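# Pass the bar between grippers without setting it down

## Task

Transfer the bar from the gripper that holds it to the other gripper without resting it on anything in between. It is done when only the receiving gripper grips the bar, and grips it at its red end.

## Robot and tools

Robot: two six-joint arms, left_arm and right_arm, each with a two-finger gripper whose fingers can fold. Bases (scene frame): left_arm at (-0.009, +0.544, 0) m, right_arm at (-0.054, -0.716, 0) m, both facing roughly +x. A camera stand sits behind the arms.

Frame: every pose, velocity and offset uses the scene frame. Origin is at table-top height midway between the nominal bases; +x points out over the table, +y toward left_arm, +z up. Image left/right does not match arm names. Gripper axes: fingers point along its own +z, open and close along its own y. end_effector_position is the spot between the pads when closed; fingertips extend about 33 mm past it (about 9 mm when wide open).

The 18-number row: one flat list for both arms together. Numbers 1-9 are left_arm: dx, dy, dz, rx, ry, rz, gripper position, force_limit, speed. Numbers 10-18 are the same for right_arm. All lie in [-1, 1]. dx, dy, dz are an offset along scene axes, scaled so 1.0 = 0.6 m; rx, ry, rz are one rotation vector, 1.0 = 180 degrees, turning about the Hand target's position. The offset is measured from the arm's Hand target as it stood when the action or move began, not from the previous row, so sending the same offset twice moves twice. Six zeros re-command the current Hand target. Gripper numbers are absolute settings, not offsets: position +1 = open 140 mm, pads meet near -0.8, -1 = close until blocked; force_limit -1 gentle (about 14 N) up to +1 (about 58 N), faster closing squeezes harder; speed -1 about 30 mm/s up to +1 about 250 mm/s. Resend the same three gripper numbers to leave a gripper unchanged; a 0 is a real command.

Tools:
- execute_actions(actions, cameras): actions is a list of actions; each action is up to 15 rows of 18 numbers, one row per 1/30 s step, last row held to fill 15 steps (0.5 s). Empty list returns state plus all images.
- move(target, speed, blend, stop_force, zero, blocking, cameras): target is one 18-number row or a list of up to 15 rows, each an offset from the same starting Hand targets. speed in m/s (0.002-2, default 0.25), turns capped at twice that in rad/s. blend in m rounds corners of a list. stop_force 10-80 N ends an arm's path when it feels that much push along its travel; it is unreliable while the gripper rotates, near straight-arm or wrist singular poses, and cannot be combined with blocking=false. zero (default true) re-zeros the force reading first. Moves take at least 0.5 s and are cut at 10 s; they ignore obstacles and the other arm. The result adds a move: line (done, off_target, moving, held, fault) and limits (paced = pose clipped, held = steps withheld).
- wait(seconds 0-10, cameras): time passes, commands held.
- stop(cameras): brakes a running move; fingers keep going.
- zoom_image(camera, region [x0,y0,x1,y1] pixels, max 504x504) on the latest image of cam_head_left, cam_head_right, cam_high, cam_low, cam_left_wrist or cam_right_wrist (all 896x504).
- clear_fault(arm): clears a reported torque or force fault on left_arm or right_arm.
- finished_scene(scene): ends the scene, irreversible; call only when the goal holds steadily.

Reading results: Hand target is the last commanded pose after clipping; the controller limits each step to 70 mm and 16 degrees from the measured pose, so the gripper may settle short and need the gap sent again as an offset. object_status: 0 moving, 2 stopped while closing (something is gripped), 1 stopped while opening, 3 reached position or pads touched (grip not proven). position_measured counts: 3 open, 75 about 100 mm, 139 about 60 mm, 200 about 20 mm, 230 pads touching. Joint torques, external joint torques and Flange force estimate loads (held weight included, noisy). Wrist depth gives a 7x7 grid of distances in mm ahead of each wrist camera. MOTOR HOT warns of an approaching over-temperature stop.

Suggested order: look at the cameras, find the bar, its red end and which gripper holds it. Bring the holding gripper to an open area with the red end exposed. Open the empty gripper, approach the red end slowly from the side so pads straddle it near the fingertips (outer quarter of the pads), close with position -1 and confirm object_status 2. Then open the first gripper and withdraw it. Verify with images before ending.

Avoid: dropping the bar or letting it touch the table or fall off it; releasing it while it moves; squeezing or bumping the other arm's fingers (a press between arms can fail the scene); fast contacts and targets pushed past a firm contact, which cause fault stops at 144 N or at joint torque limits (wrist joints 39.6 N m); paths near an arm's own base; gripping deep near the palm, where fingers fold and grips loosen; pressing fingertips onto surfaces. The clearance check may block commands that bring arms too close. Hold loads briefly and keep arms not stretched out to limit motor heat.

Each tool is called by a JSON object that holds its "name" and its "arguments".

## Session

{"name": "execute_actions", "arguments": {"actions": []}}

Scene clock: 0.00 s.
left_arm: end_effector_position=(+0.4290, -0.0287, +0.1827) position_measured=187 object_status=3 end_effector_quat_wxyz=(+0.014, +0.709, -0.704, -0.038) | right_arm: end_effector_position=(+0.5959, -0.7137, +0.3220) position_measured=3 object_status=3 end_effector_quat_wxyz=(+0.000, +1.000, +0.001, +0.000)
Joint positions: left_arm=[-0.987 0.376 1.589 -0.043 1.246 2.203] | right_arm=[-0.053 0.164 1.605 0 1.373 1.518]
Joint velocities: within noise
Joint torques (N m): no reading
External joint torques (N m): no reading
Flange force (N): no reading
Wrist depth (mm): cam_left_wrist=[- - - 109 - - - / - - - - - - - / - - - - - - 334 / - 312 324 - - 338 - / - 331 330 126 130 348 - / - - - - 93 86 - / - - 74 139 - - -] | cam_right_wrist=[- - - - - - - / 429 445 - 456 - 449 - / - 441 453 - - - - / - - 465 - 486 - 500 / 470 121 493 494 494 132 496 / - 112 - 507 505 - 91 / - - - 514 - - -]
Hand target: left_arm +0.4290, -0.0287, +0.1827; +0.014, +0.709, -0.704, -0.038 | right_arm +0.5959, -0.7137, +0.3220; +0.000, +1.000, +0.001, +0.000
Tool commands: left_gripper/position=-0.458824 left_gripper/force_limit=+1.0 left_gripper/speed=+1.0 right_gripper/position=+1.0 right_gripper/force_limit=+1.0 right_gripper/speed=+1.0

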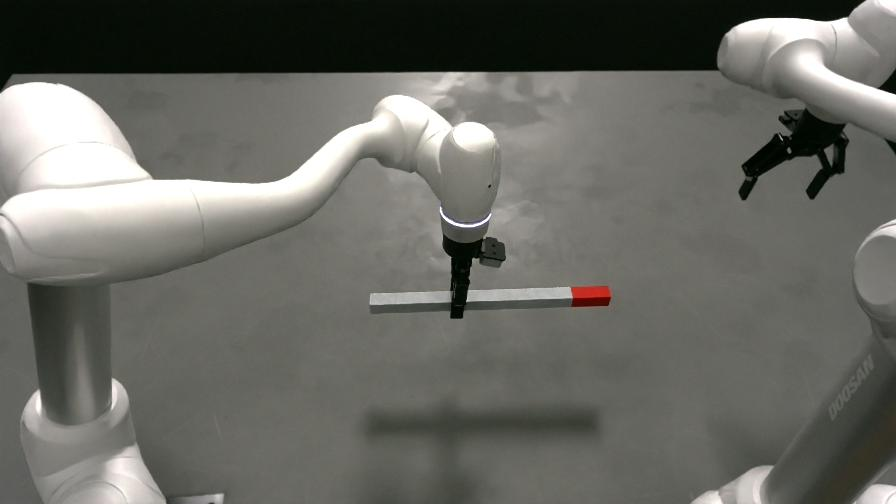

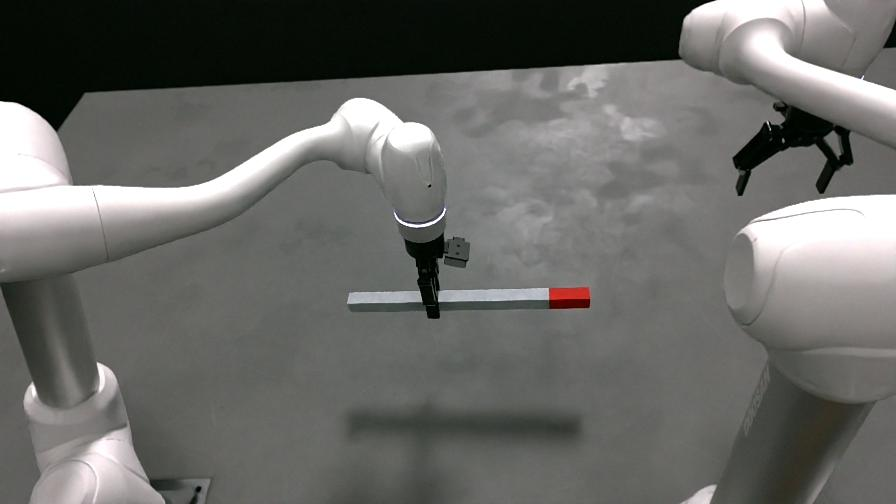

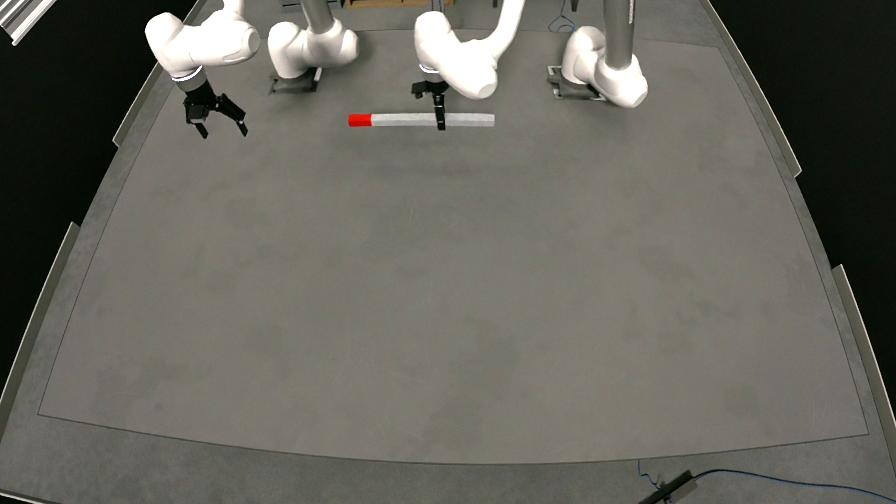

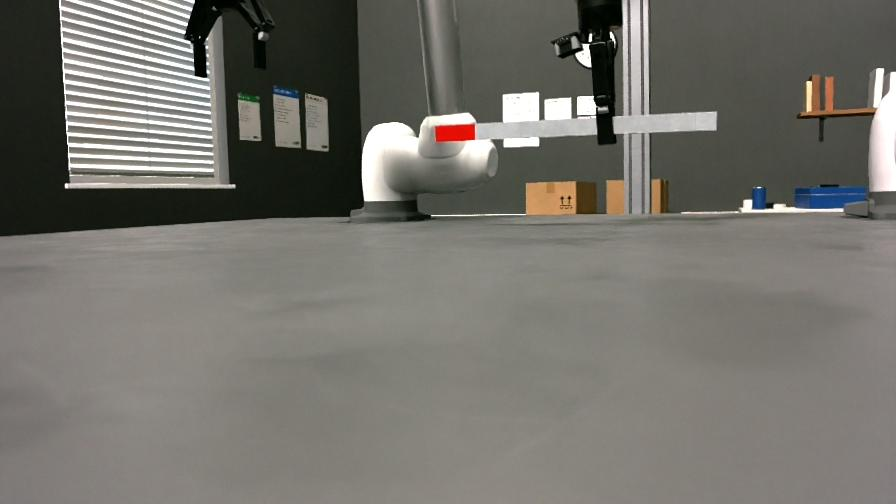

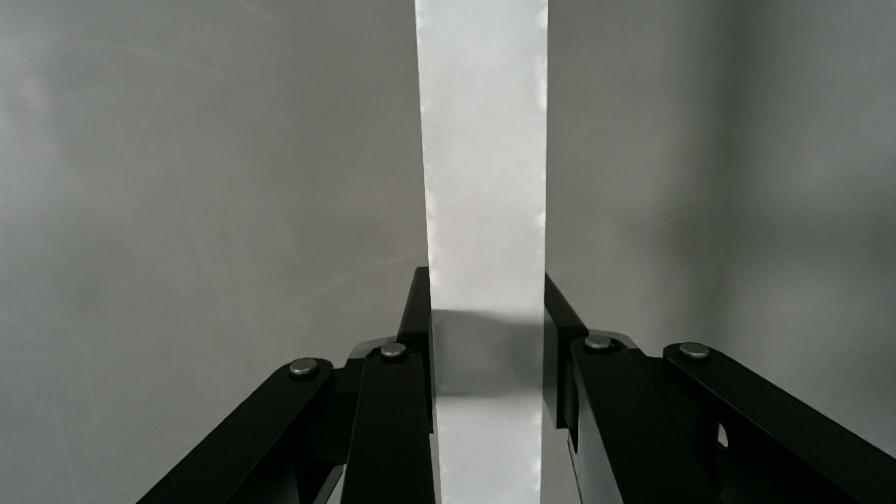

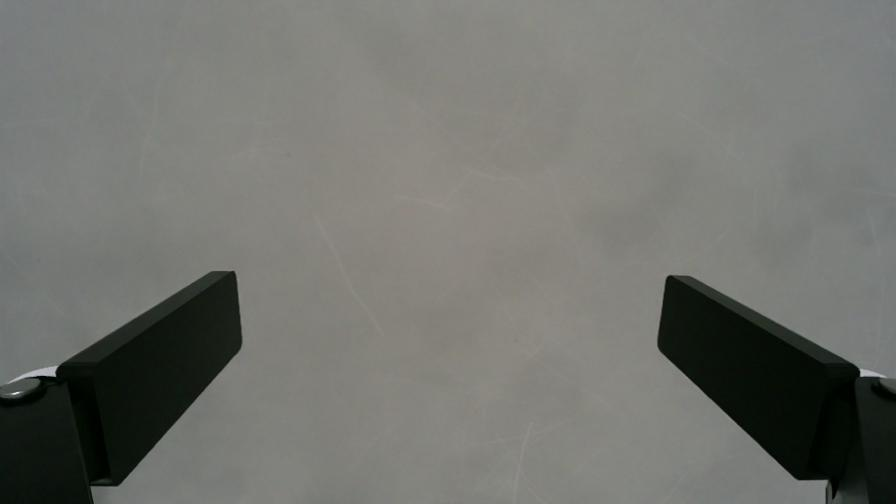

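{"name": "move", "arguments": {"target": [0,0,0,0,0,0,-0.458824,1,1,-0.2765,0.715,-0.02,0,0,-0.5,1,1,1], "speed": 0.45, "cameras": ["all"]}}

{"name": "zoom_image", "arguments": {"camera": "cam_low", "region": [400, 60, 740, 200]}}

Scene clock: 33.17 s.
left_arm: end_effector_position=(+0.4290, -0.0287, +0.1827) position_measured=187 object_status=3 end_effector_quat_wxyz=(+0.014, +0.709, -0.704, -0.038) | right_arm: end_effector_position=(+0.4300, -0.2847, +0.3100) position_measured=3 object_status=3 end_effector_quat_wxyz=(+0.000, +0.708, -0.706, +0.000)
Joint positions: left_arm=[-0.987 0.376 1.589 -0.043 1.246 2.203] | right_arm=[0.671 0.165 1.625 0 1.352 3.813]
Joint torques (N m): left_arm=[-3.7 -80.96 -39.61 3.61 -0.1 -0.01] | right_arm=[-0.52 -58.59 -43.54 4.59 -0.11 -0.41]
External joint torques (N m): left_arm=[3.68 3.85 0.8 0.26 0.25 0.01] | right_arm=[0.46 0.95 2.74 -0.44 0.14 0.41]
Flange force (N): left_arm=[0.5 -6.8 2.3] | right_arm=[1.3 3.5 4.0]
Wrist depth (mm): cam_left_wrist=[- 285 - 109 304 297 - / - 286 300 - - - - / - - - - - 337 - / - 307 - - - - 344 / - 326 333 128 122 - - / - - - 132 94 86 - / - - 74 - - - -] | cam_right_wrist=[- 400 412 - - 418 420 / - 420 423 - 430 - - / - 423 - - 457 - - / 448 - - - - - - / - 121 - 265 481 132 - / - 112 499 278 499 132 91 / - 509 - 511 544 526 -]
Hand target: left_arm +0.4290, -0.0287, +0.1827; +0.014, +0.709, -0.704, -0.038 | right_arm +0.4300, -0.2847, +0.3100; +0.000, +0.708, -0.706, +0.000
Off the commanded pose: left_arm 0.000 m, 0 deg | right_arm 0.000 m, 0 deg.
move: done

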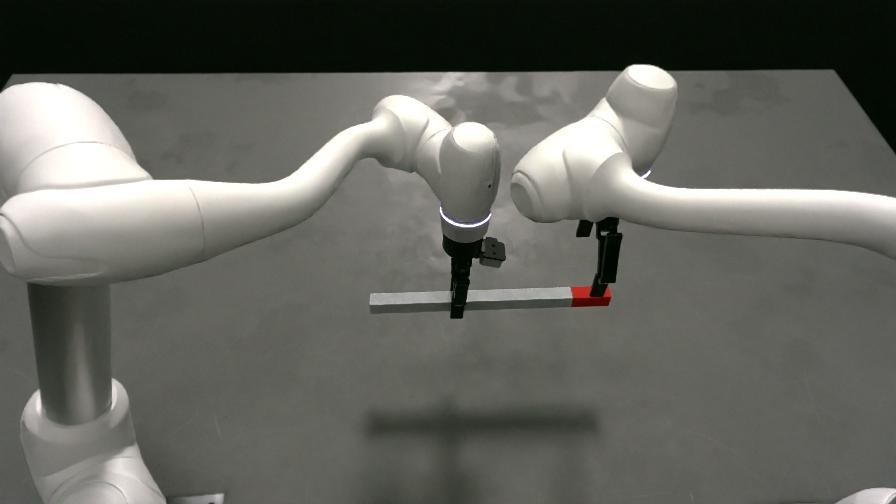

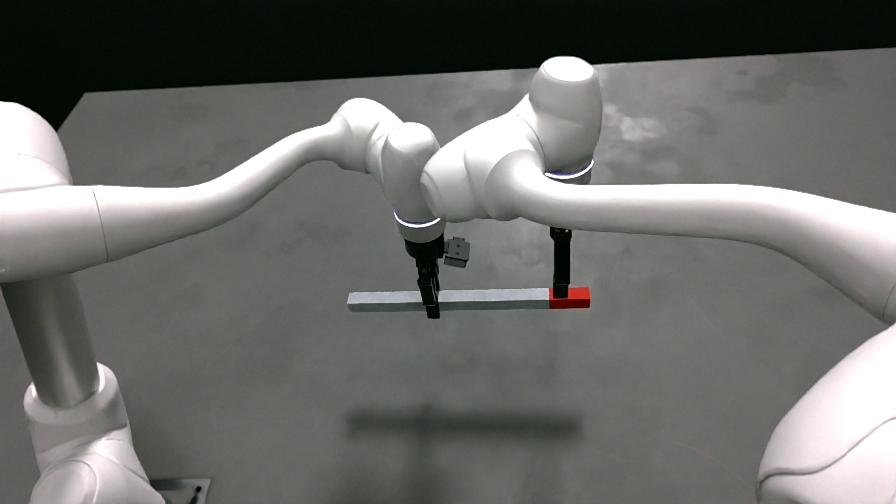

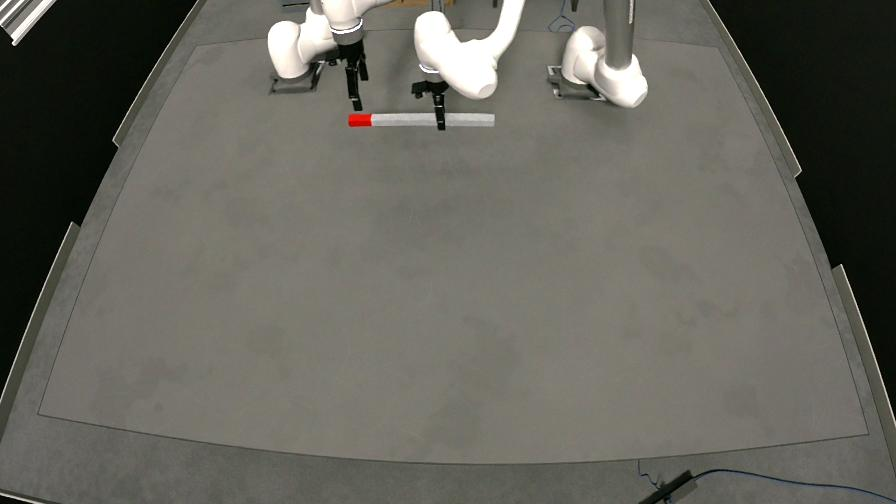

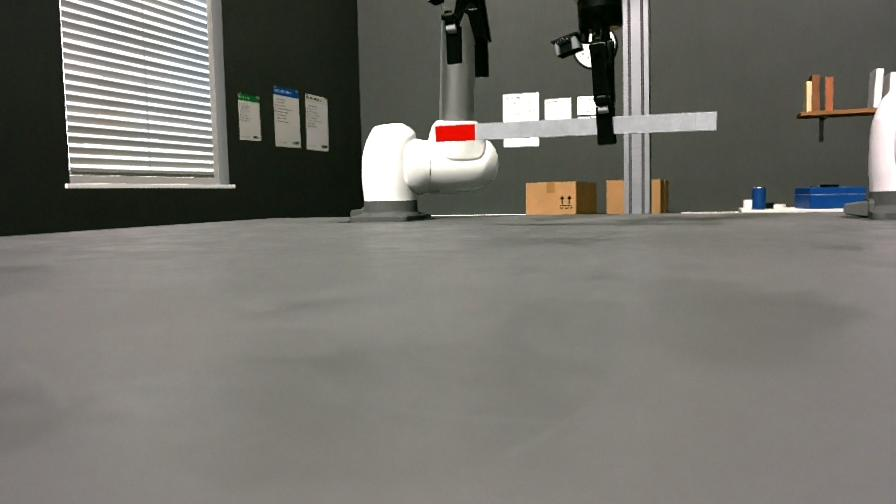

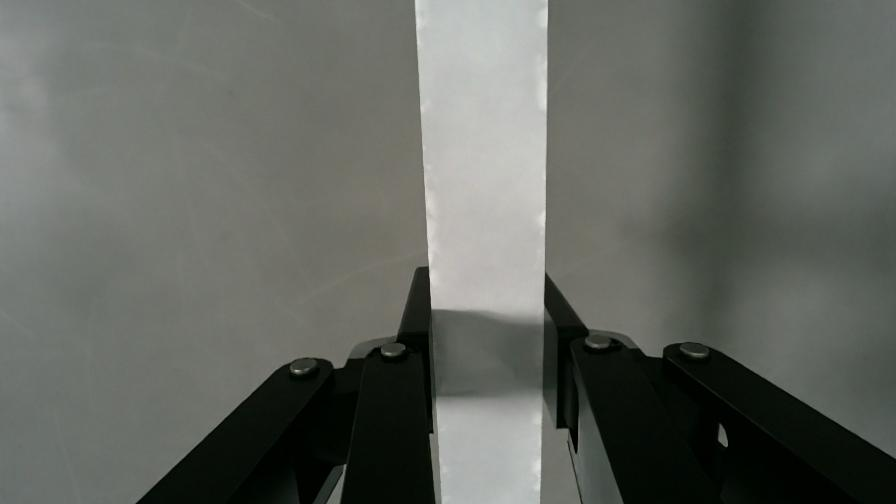

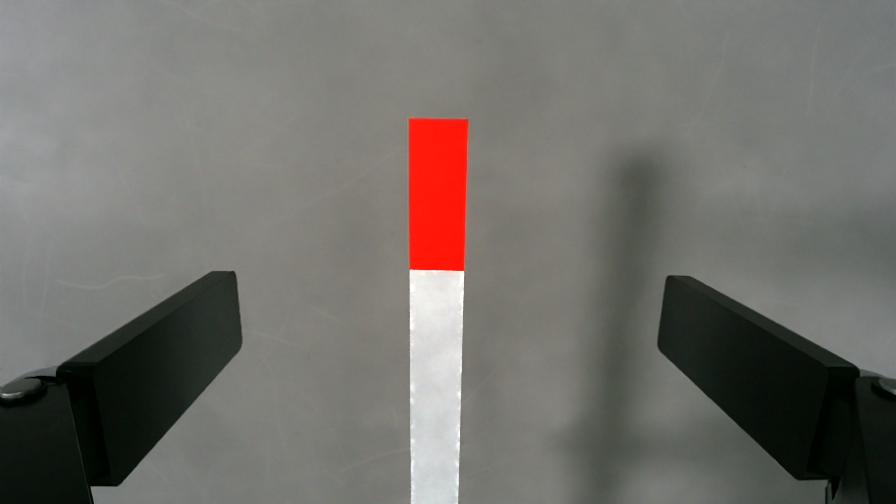

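Scaled by 1.482 from the camera's 896x504 image, which has a finer 1280x720 frame.

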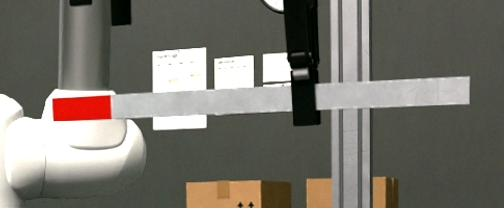

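{"name": "move", "arguments": {"target": [0,0,0,0,0,0,-0.458824,1,1,0.0167,-0.0205,-0.125,0.0107,0.0234,0.001,-0.08,1,1], "speed": 0.25, "cameras": ["cam_low", "cam_right_wrist", "cam_head_left", "cam_head_right"]}}

{"name": "zoom_image", "arguments": {"camera": "cam_low", "region": [400, 40, 740, 200]}}

{"name": "zoom_image", "arguments": {"camera": "cam_head_left", "region": [340, 200, 660, 340]}}

Scene clock: 140.57 s.
left_arm: end_effector_position=(+0.4290, -0.0287, +0.1827) position_measured=187 object_status=3 end_effector_quat_wxyz=(+0.014, +0.709, -0.704, -0.038) | right_arm: end_effector_position=(+0.4400, -0.2970, +0.2351) position_measured=139 object_status=3 end_effector_quat_wxyz=(+0.014, +0.709, -0.704, -0.038)
Joint positions: left_arm=[-0.987 0.376 1.589 -0.043 1.246 2.203] | right_arm=[0.611 0.217 1.704 0.073 1.263 3.726]
Joint torques (N m): left_arm=[-3.56 -80.73 -39.69 3.64 -0.1 -0.02] | right_arm=[-0.98 -61.75 -41.87 4.6 -0.12 -0.42]
External joint torques (N m): left_arm=[3.61 3.65 0.92 0.23 0.25 0.03] | right_arm=[1.01 -0.31 2.33 -0.4 0.26 0.42]
Flange force (N): left_arm=[0.1 -6.4 2.3] | right_arm=[1.3 4.9 2.4]
Wrist depth (mm): cam_left_wrist=[- - - 109 - - 310 / - - - - - - 320 / - 309 - - - - 326 / - 311 324 - - - - / - - 325 128 113 - 371 / 336 - - 114 93 86 368 / - - 74 - - - -] | cam_right_wrist=[313 - 331 - - - 368 / - - - - - 371 - / 353 - 357 165 - - - / 355 - 370 - - - 448 / 366 - 125 188 138 - 443 / - 89 84 194 111 82 454 / - - - 204 - - 68]
Hand target: left_arm +0.4290, -0.0287, +0.1827; +0.014, +0.709, -0.704, -0.038 | right_arm +0.4400, -0.2970, +0.2350; +0.014, +0.709, -0.704, -0.038
Off the commanded pose: left_arm 0.000 m, 0 deg | right_arm 0.000 m, 0 deg.
move: done
Images, in order (width x height): cam_head_left 896x504, cam_head_right 896x504, cam_low 896x504, cam_right_wrist 896x504.

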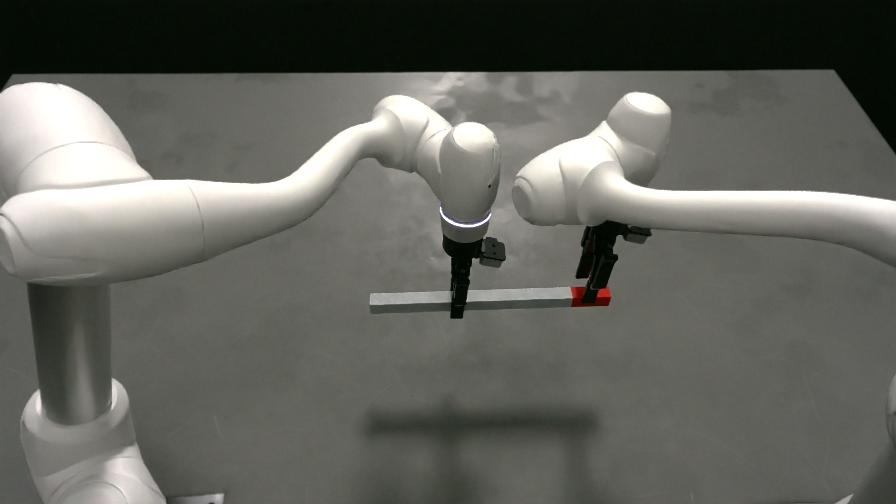

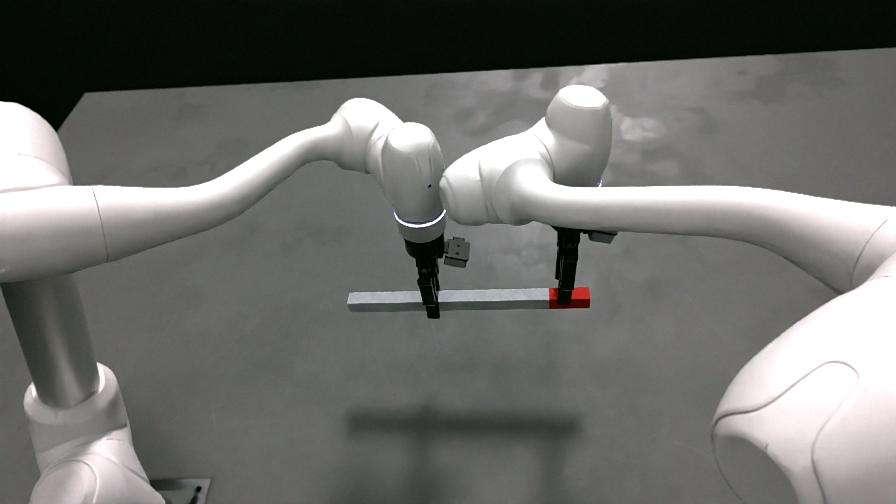

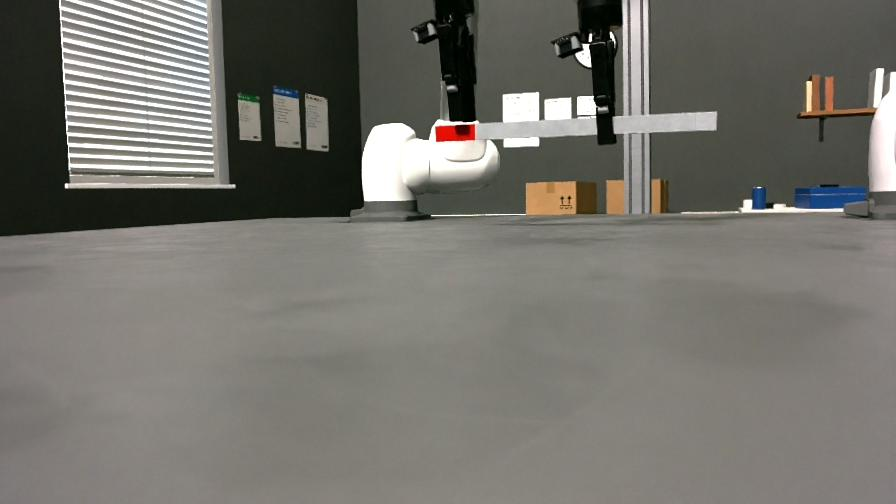

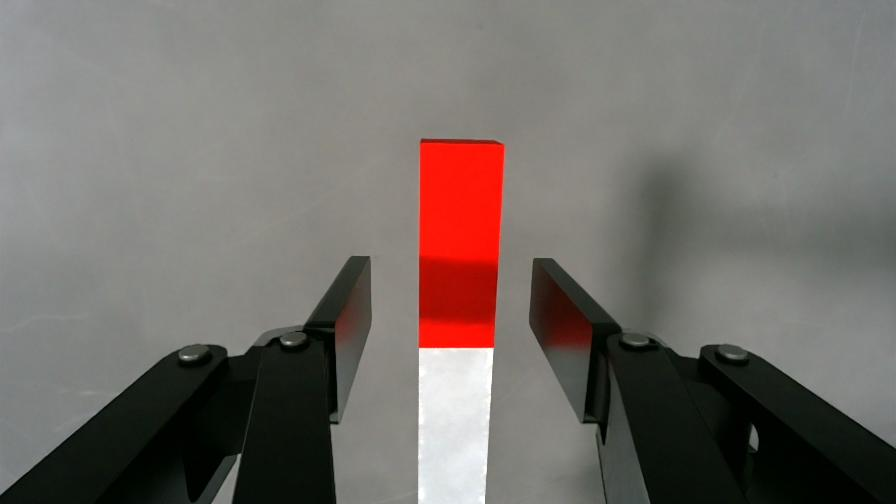

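Scaled by 1.482 from the camera's 896x504 image, which has a finer 1280x720 frame.

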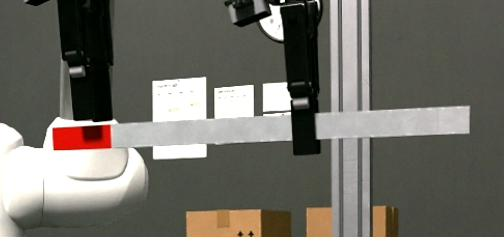

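Scaled by 1.575 from the camera's 896x504 image, which has a finer 1280x720 frame.

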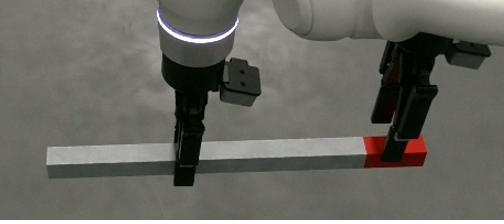

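{"name": "zoom_image", "arguments": {"camera": "cam_low", "region": [410, 40, 510, 160]}}

{"name": "zoom_image", "arguments": {"camera": "cam_low", "region": [550, 40, 650, 160]}}

Scaled by 4.200 from the camera's 896x504 image, which has a finer 1280x720 frame.

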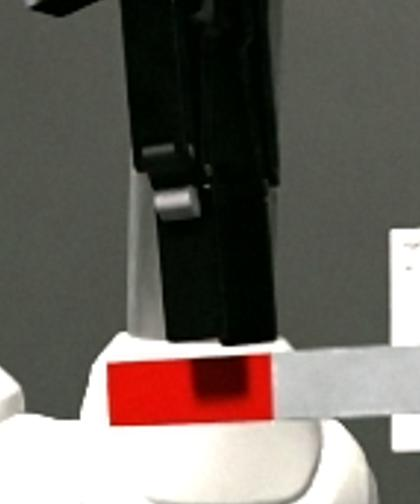

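Scaled by 4.200 from the camera's 896x504 image, which has a finer 1280x720 frame.

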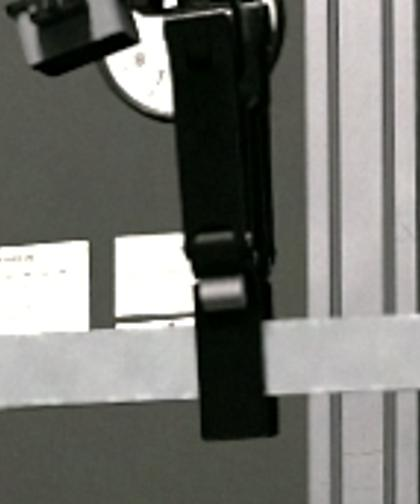

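{"name": "move", "arguments": {"target": [0,0,0,0,0,0,-0.458824,1,1,-0.0087,-0.0133,-0.0533,0,0,0,-0.08,1,1], "speed": 0.1, "cameras": ["cam_low", "cam_right_wrist"]}}

{"name": "zoom_image", "arguments": {"camera": "cam_low", "region": [410, 40, 510, 160]}}

Scene clock: 205.10 s.
left_arm: end_effector_position=(+0.4290, -0.0287, +0.1827) position_measured=187 object_status=3 end_effector_quat_wxyz=(+0.014, +0.709, -0.704, -0.038) | right_arm: end_effector_position=(+0.4348, -0.3050, +0.2030) position_measured=139 object_status=3 end_effector_quat_wxyz=(+0.014, +0.709, -0.704, -0.038)
Joint positions: left_arm=[-0.987 0.376 1.589 -0.043 1.246 2.203] | right_arm=[0.605 0.223 1.758 0.075 1.203 3.716]
Joint torques (N m): left_arm=[-3.57 -80.74 -39.67 3.66 -0.04 0] | right_arm=[-1.13 -62.23 -41.04 4.56 -0.06 -0.44]
External joint torques (N m): left_arm=[3.71 3.53 0.85 0.22 0.19 0] | right_arm=[1.16 0.59 2.39 -0.46 0.2 0.44]
Flange force (N): left_arm=[0.0 -6.5 2.3] | right_arm=[0.3 4.0 2.9]
Wrist depth (mm): cam_left_wrist=[- 284 284 - - 300 305 / - - - - 308 - - / - 292 302 - - 318 336 / - - - 122 124 - - / - - - 126 134 349 - / - - - 131 94 86 - / - - 74 - 139 - -] | cam_right_wrist=[- - - - - - - / - 308 312 332 - 337 339 / - - - 136 - - 364 / - 334 331 141 - 374 382 / 331 - 110 - 129 - - / - 89 84 - 111 82 - / - - - 164 - - 68]
Hand target: left_arm +0.4290, -0.0287, +0.1827; +0.014, +0.709, -0.704, -0.038 | right_arm +0.4348, -0.3050, +0.2030; +0.014, +0.709, -0.704, -0.038
Off the commanded pose: left_arm 0.000 m, 0 deg | right_arm 0.000 m, 0 deg.
move: done
Images, in order (width x height): cam_low 896x504, cam_right_wrist 896x504.

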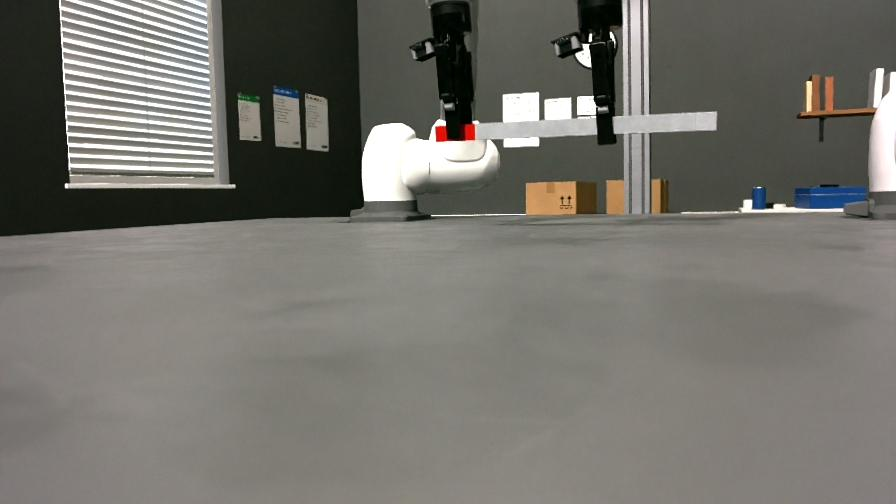

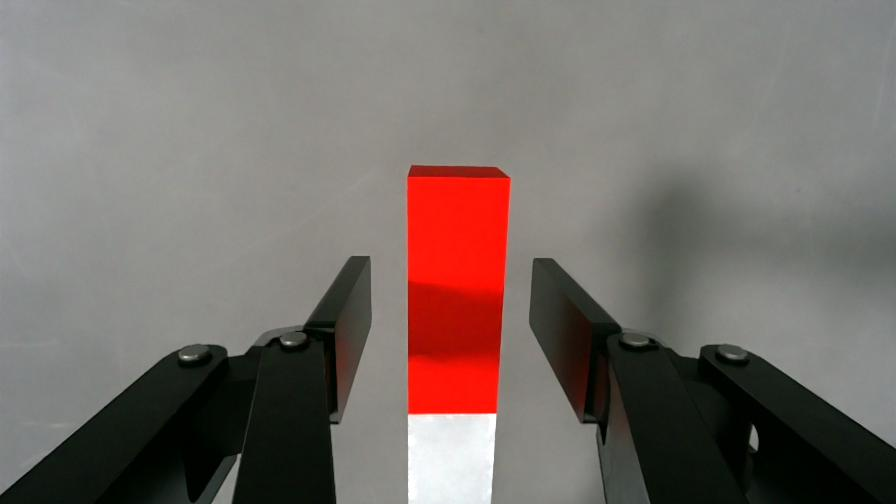

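Scaled by 4.200 from the camera's 896x504 image, which has a finer 1280x720 frame.

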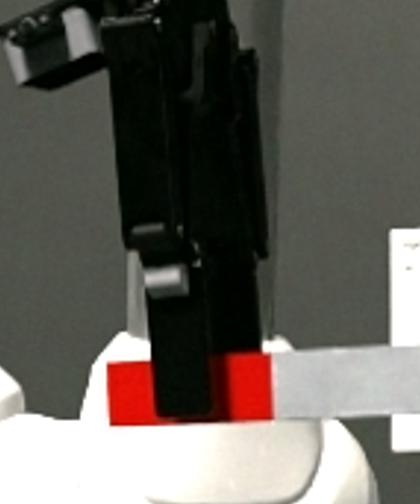

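{"name": "move", "arguments": {"target": [[0,0,0,0,0,0,-0.458824,1,1,-0.0017,-0.01,-0.002,0,0,0,-0.08,1,1],[0,0,0,0,0,0,-0.458824,1,1,-0.0017,-0.01,-0.002,0,0,0,-1,1,0.5]], "speed": 0.1, "cameras": ["cam_low", "cam_right_wrist", "cam_head_left", "cam_left_wrist"]}}

{"name": "zoom_image", "arguments": {"camera": "cam_low", "region": [410, 40, 510, 160]}}

Scene clock: 239.00 s.
left_arm: end_effector_position=(+0.4290, -0.0287, +0.1827) position_measured=187 object_status=3 end_effector_quat_wxyz=(+0.014, +0.709, -0.704, -0.038) | right_arm: end_effector_position=(+0.4339, -0.3110, +0.2018) position_measured=190 object_status=2 end_effector_quat_wxyz=(+0.014, +0.709, -0.704, -0.038)
Joint positions: left_arm=[-0.987 0.376 1.589 -0.043 1.246 2.203] | right_arm=[0.599 0.217 1.768 0.074 1.2 3.709]
Joint torques (N m): left_arm=[-0.06 -80.43 -40.66 4.43 -0.7 -0.77] | right_arm=[1.23 -62.16 -39.02 4.86 1.26 -0.96]
External joint torques (N m): left_arm=[-0.06 3.33 1.84 -0.56 0.85 0.77] | right_arm=[-1.29 1.77 0.65 -0.8 -1.12 0.97]
Flange force (N): left_arm=[0.8 -1.9 2.5] | right_arm=[-0.1 -1.4 3.6]
Wrist depth (mm): cam_left_wrist=[- 280 - - - - 308 / - 280 291 - 304 - - / - - 307 - 318 - - / - - 312 122 - - - / - - - - 112 - - / - - - - 93 90 - / - - 74 - - - -] | cam_right_wrist=[284 288 - - - 334 - / - - 314 317 - 337 352 / - - - - - - - / - 335 - 139 - - 390 / 331 342 - 147 119 - 399 / 349 84 84 152 81 92 - / - 74 - 162 - 73 -]
Hand target: left_arm +0.4290, -0.0287, +0.1827; +0.014, +0.709, -0.704, -0.038 | right_arm +0.4338, -0.3110, +0.2018; +0.014, +0.709, -0.704, -0.038
Off the commanded pose: left_arm 0.000 m, 0 deg | right_arm 0.000 m, 0 deg.
move: done
Images, in order (width x height): cam_head_left 896x504, cam_low 896x504, cam_left_wrist 896x504, cam_right_wrist 896x504.

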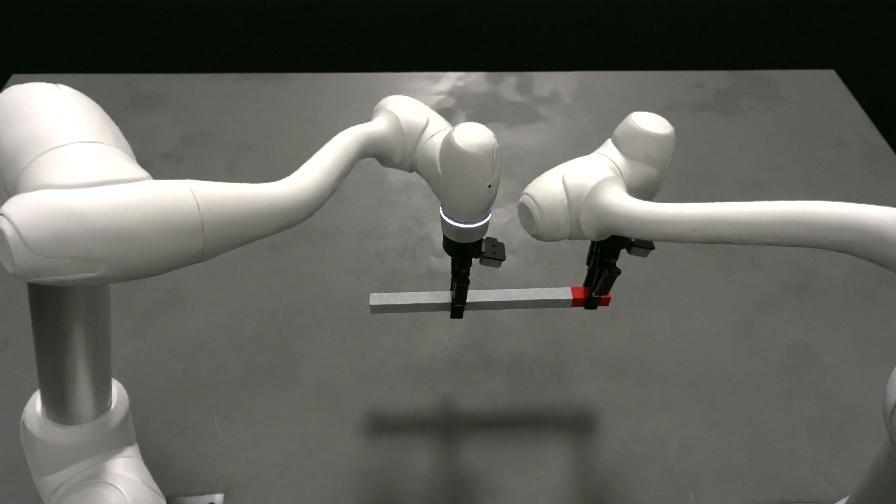

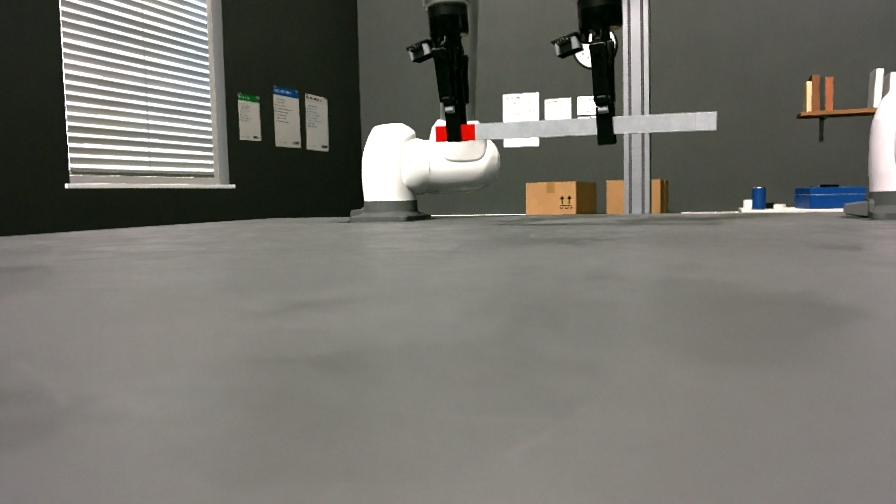

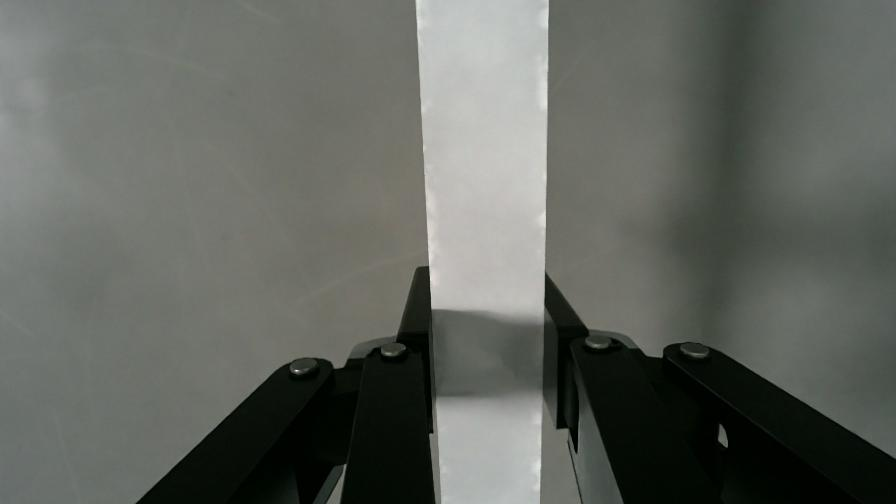

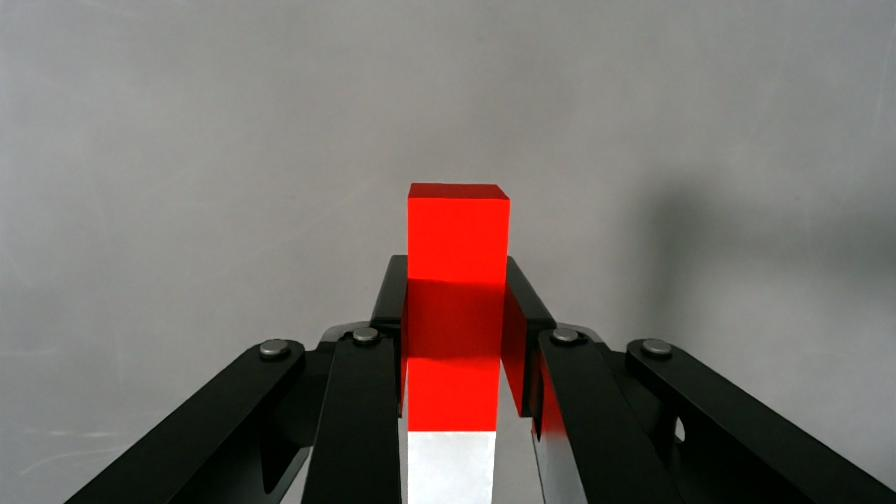

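Scaled by 4.200 from the camera's 896x504 image, which has a finer 1280x720 frame.

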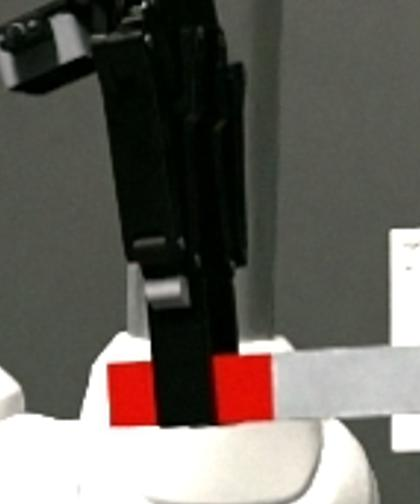

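{"name": "move", "arguments": {"target": [0,0,0,0,0,0,-0.15,1,-1,0,0,0,0,0,0,-1,1,0.5], "cameras": ["cam_low", "cam_right_wrist", "cam_left_wrist"]}}

Scene clock: 249.73 s.
left_arm: end_effector_position=(+0.4290, -0.0287, +0.1827) position_measured=148 object_status=0 end_effector_quat_wxyz=(+0.014, +0.709, -0.704, -0.038) | right_arm: end_effector_position=(+0.4338, -0.3110, +0.2018) position_measured=190 object_status=2 end_effector_quat_wxyz=(+0.014, +0.709, -0.704, -0.038)
Joint positions: left_arm=[-0.987 0.376 1.589 -0.043 1.246 2.203] | right_arm=[0.599 0.217 1.768 0.074 1.2 3.709]
Joint torques (N m): left_arm=[-3.59 -78.42 -38.02 3.78 0.03 0] | right_arm=[-0.3 -63.65 -42.75 5.09 -0.35 -0.55]
External joint torques (N m): left_arm=[3.57 1.3 -0.77 0.09 0.12 0] | right_arm=[0.27 2.64 4.14 -0.99 0.49 0.55]
Flange force (N): left_arm=[0.1 -6.2 -0.7] | right_arm=[1.5 3.2 5.6]
Wrist depth (mm): cam_left_wrist=[- - 286 108 - - - / - - 298 - - - - / 298 - 306 - - - 329 / 305 - 326 - 326 337 - / - - - - 140 - - / - 84 94 135 - 91 - / - - 71 141 - - -] | cam_right_wrist=[- - - 308 - - - / - - 305 - 332 337 - / - - 321 335 345 366 364 / - - - - - - 385 / - 341 347 - - 387 391 / - 84 84 154 81 91 - / - 74 - 162 - 73 -]
Hand target: left_arm +0.4290, -0.0287, +0.1827; +0.014, +0.709, -0.704, -0.038 | right_arm +0.4338, -0.3110, +0.2018; +0.014, +0.709, -0.704, -0.038
Off the commanded pose: left_arm 0.000 m, 0 deg | right_arm 0.000 m, 0 deg.
move: done
Images, in order (width x height): cam_low 896x504, cam_left_wrist 896x504, cam_right_wrist 896x504.

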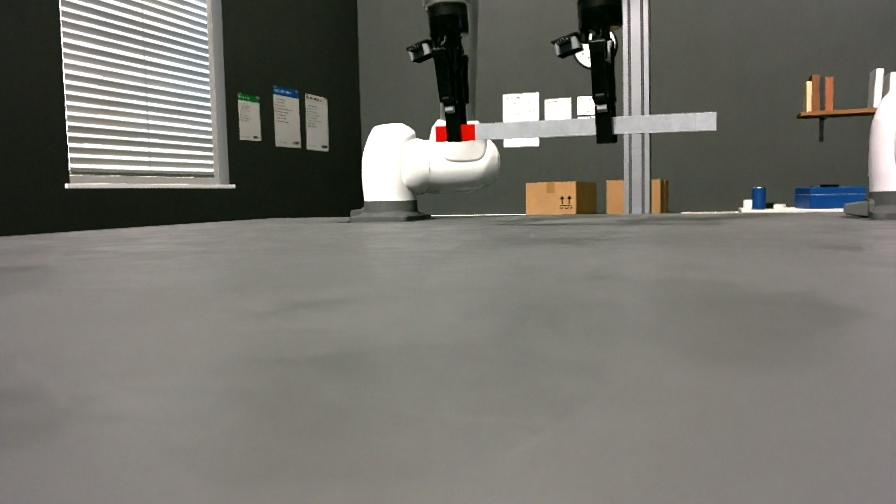

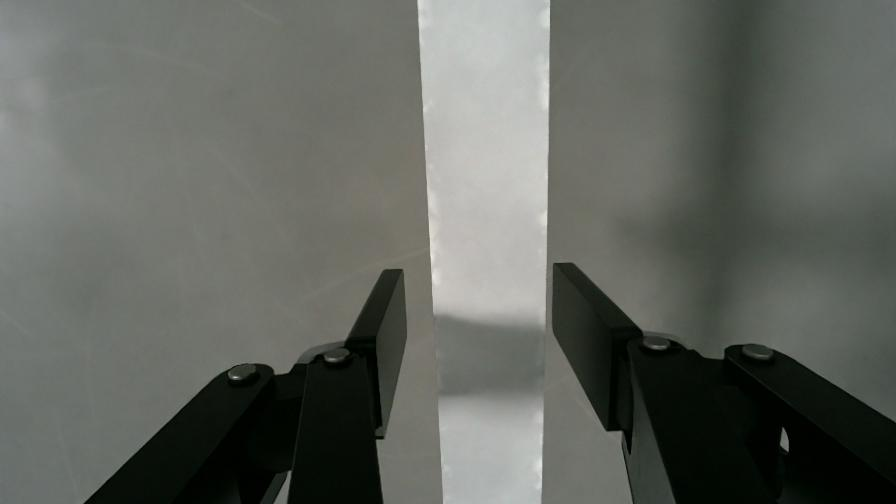

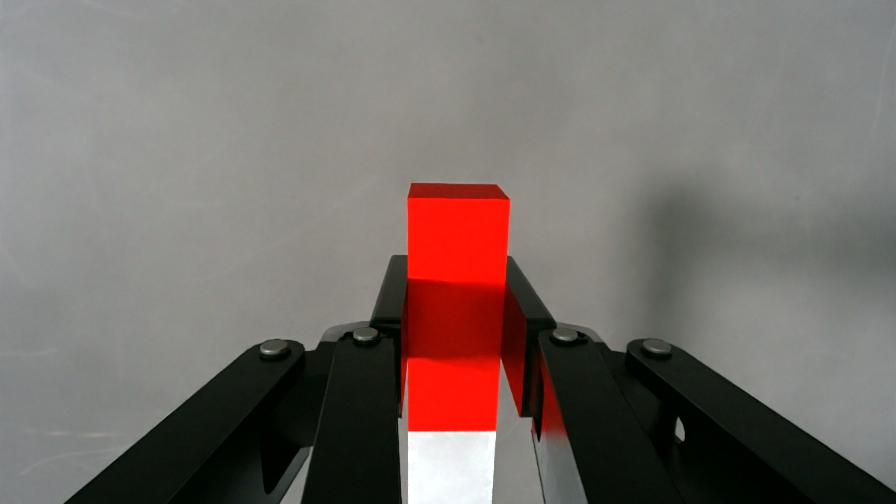

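{"name": "move", "arguments": {"target": [0.012,0.01,0.25,0,0,0,0.2,1,-0.5,0,0,0,0,0,0,-1,1,0.5], "speed": 0.15, "cameras": ["cam_low", "cam_head_left"]}}

Scene clock: 259.10 s.
left_arm: end_effector_position=(+0.4362, -0.0227, +0.3327) position_measured=104 object_status=3 end_effector_quat_wxyz=(+0.014, +0.709, -0.704, -0.038) | right_arm: end_effector_position=(+0.4338, -0.3110, +0.2018) position_measured=190 object_status=2 end_effector_quat_wxyz=(+0.014, +0.709, -0.704, -0.038)
Joint positions: left_arm=[-0.974 0.312 1.4 -0.04 1.5 2.205] | right_arm=[0.599 0.217 1.768 0.074 1.2 3.709]
Joint torques (N m): left_arm=[-3.79 -74.64 -41.53 4.08 0.03 -0.01] | right_arm=[-0.6 -63.35 -42.81 5.09 -0.34 -0.47]
External joint torques (N m): left_arm=[3.92 1 -0.11 0.08 0.12 0.01] | right_arm=[0.65 2.46 4.28 -1 0.48 0.48]
Flange force (N): left_arm=[-1.6 -5.5 -0.5] | right_arm=[1.4 3.8 5.7]
Wrist depth (mm): cam_left_wrist=[- - - - 460 - - / - - - 254 450 - - / - 469 - - - 482 - / - - - - - 495 - / - - 129 - 150 119 523 / - 85 97 - - 106 89 / - - 536 - - - 88] | cam_right_wrist=[- 293 301 - - - 342 / - - 311 - - - - / - - 326 332 351 - 373 / 320 330 337 138 360 - - / - 340 344 150 128 - - / - 84 84 154 81 91 - / - 74 - 163 - 73 -]
Hand target: left_arm +0.4362, -0.0227, +0.3327; +0.014, +0.709, -0.704, -0.038 | right_arm +0.4338, -0.3110, +0.2018; +0.014, +0.709, -0.704, -0.038
Off the commanded pose: left_arm 0.000 m, 0 deg | right_arm 0.000 m, 0 deg.
move: done
Images, in order (width x height): cam_head_left 896x504, cam_low 896x504.

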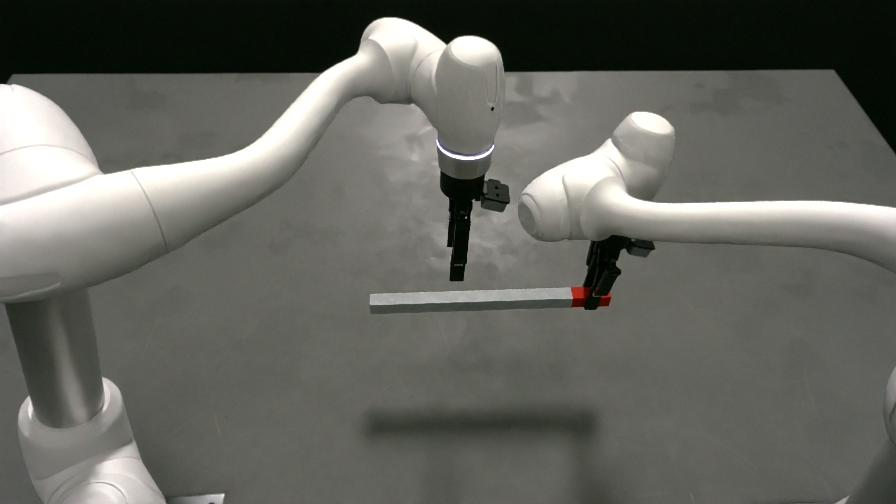

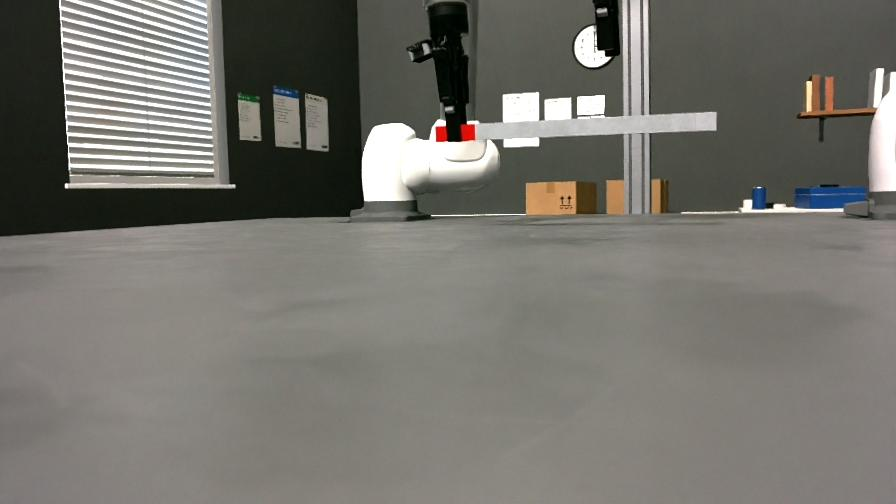

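{"name": "finished_scene", "arguments": {"scene": 1}}

The scene is finished: the task was done.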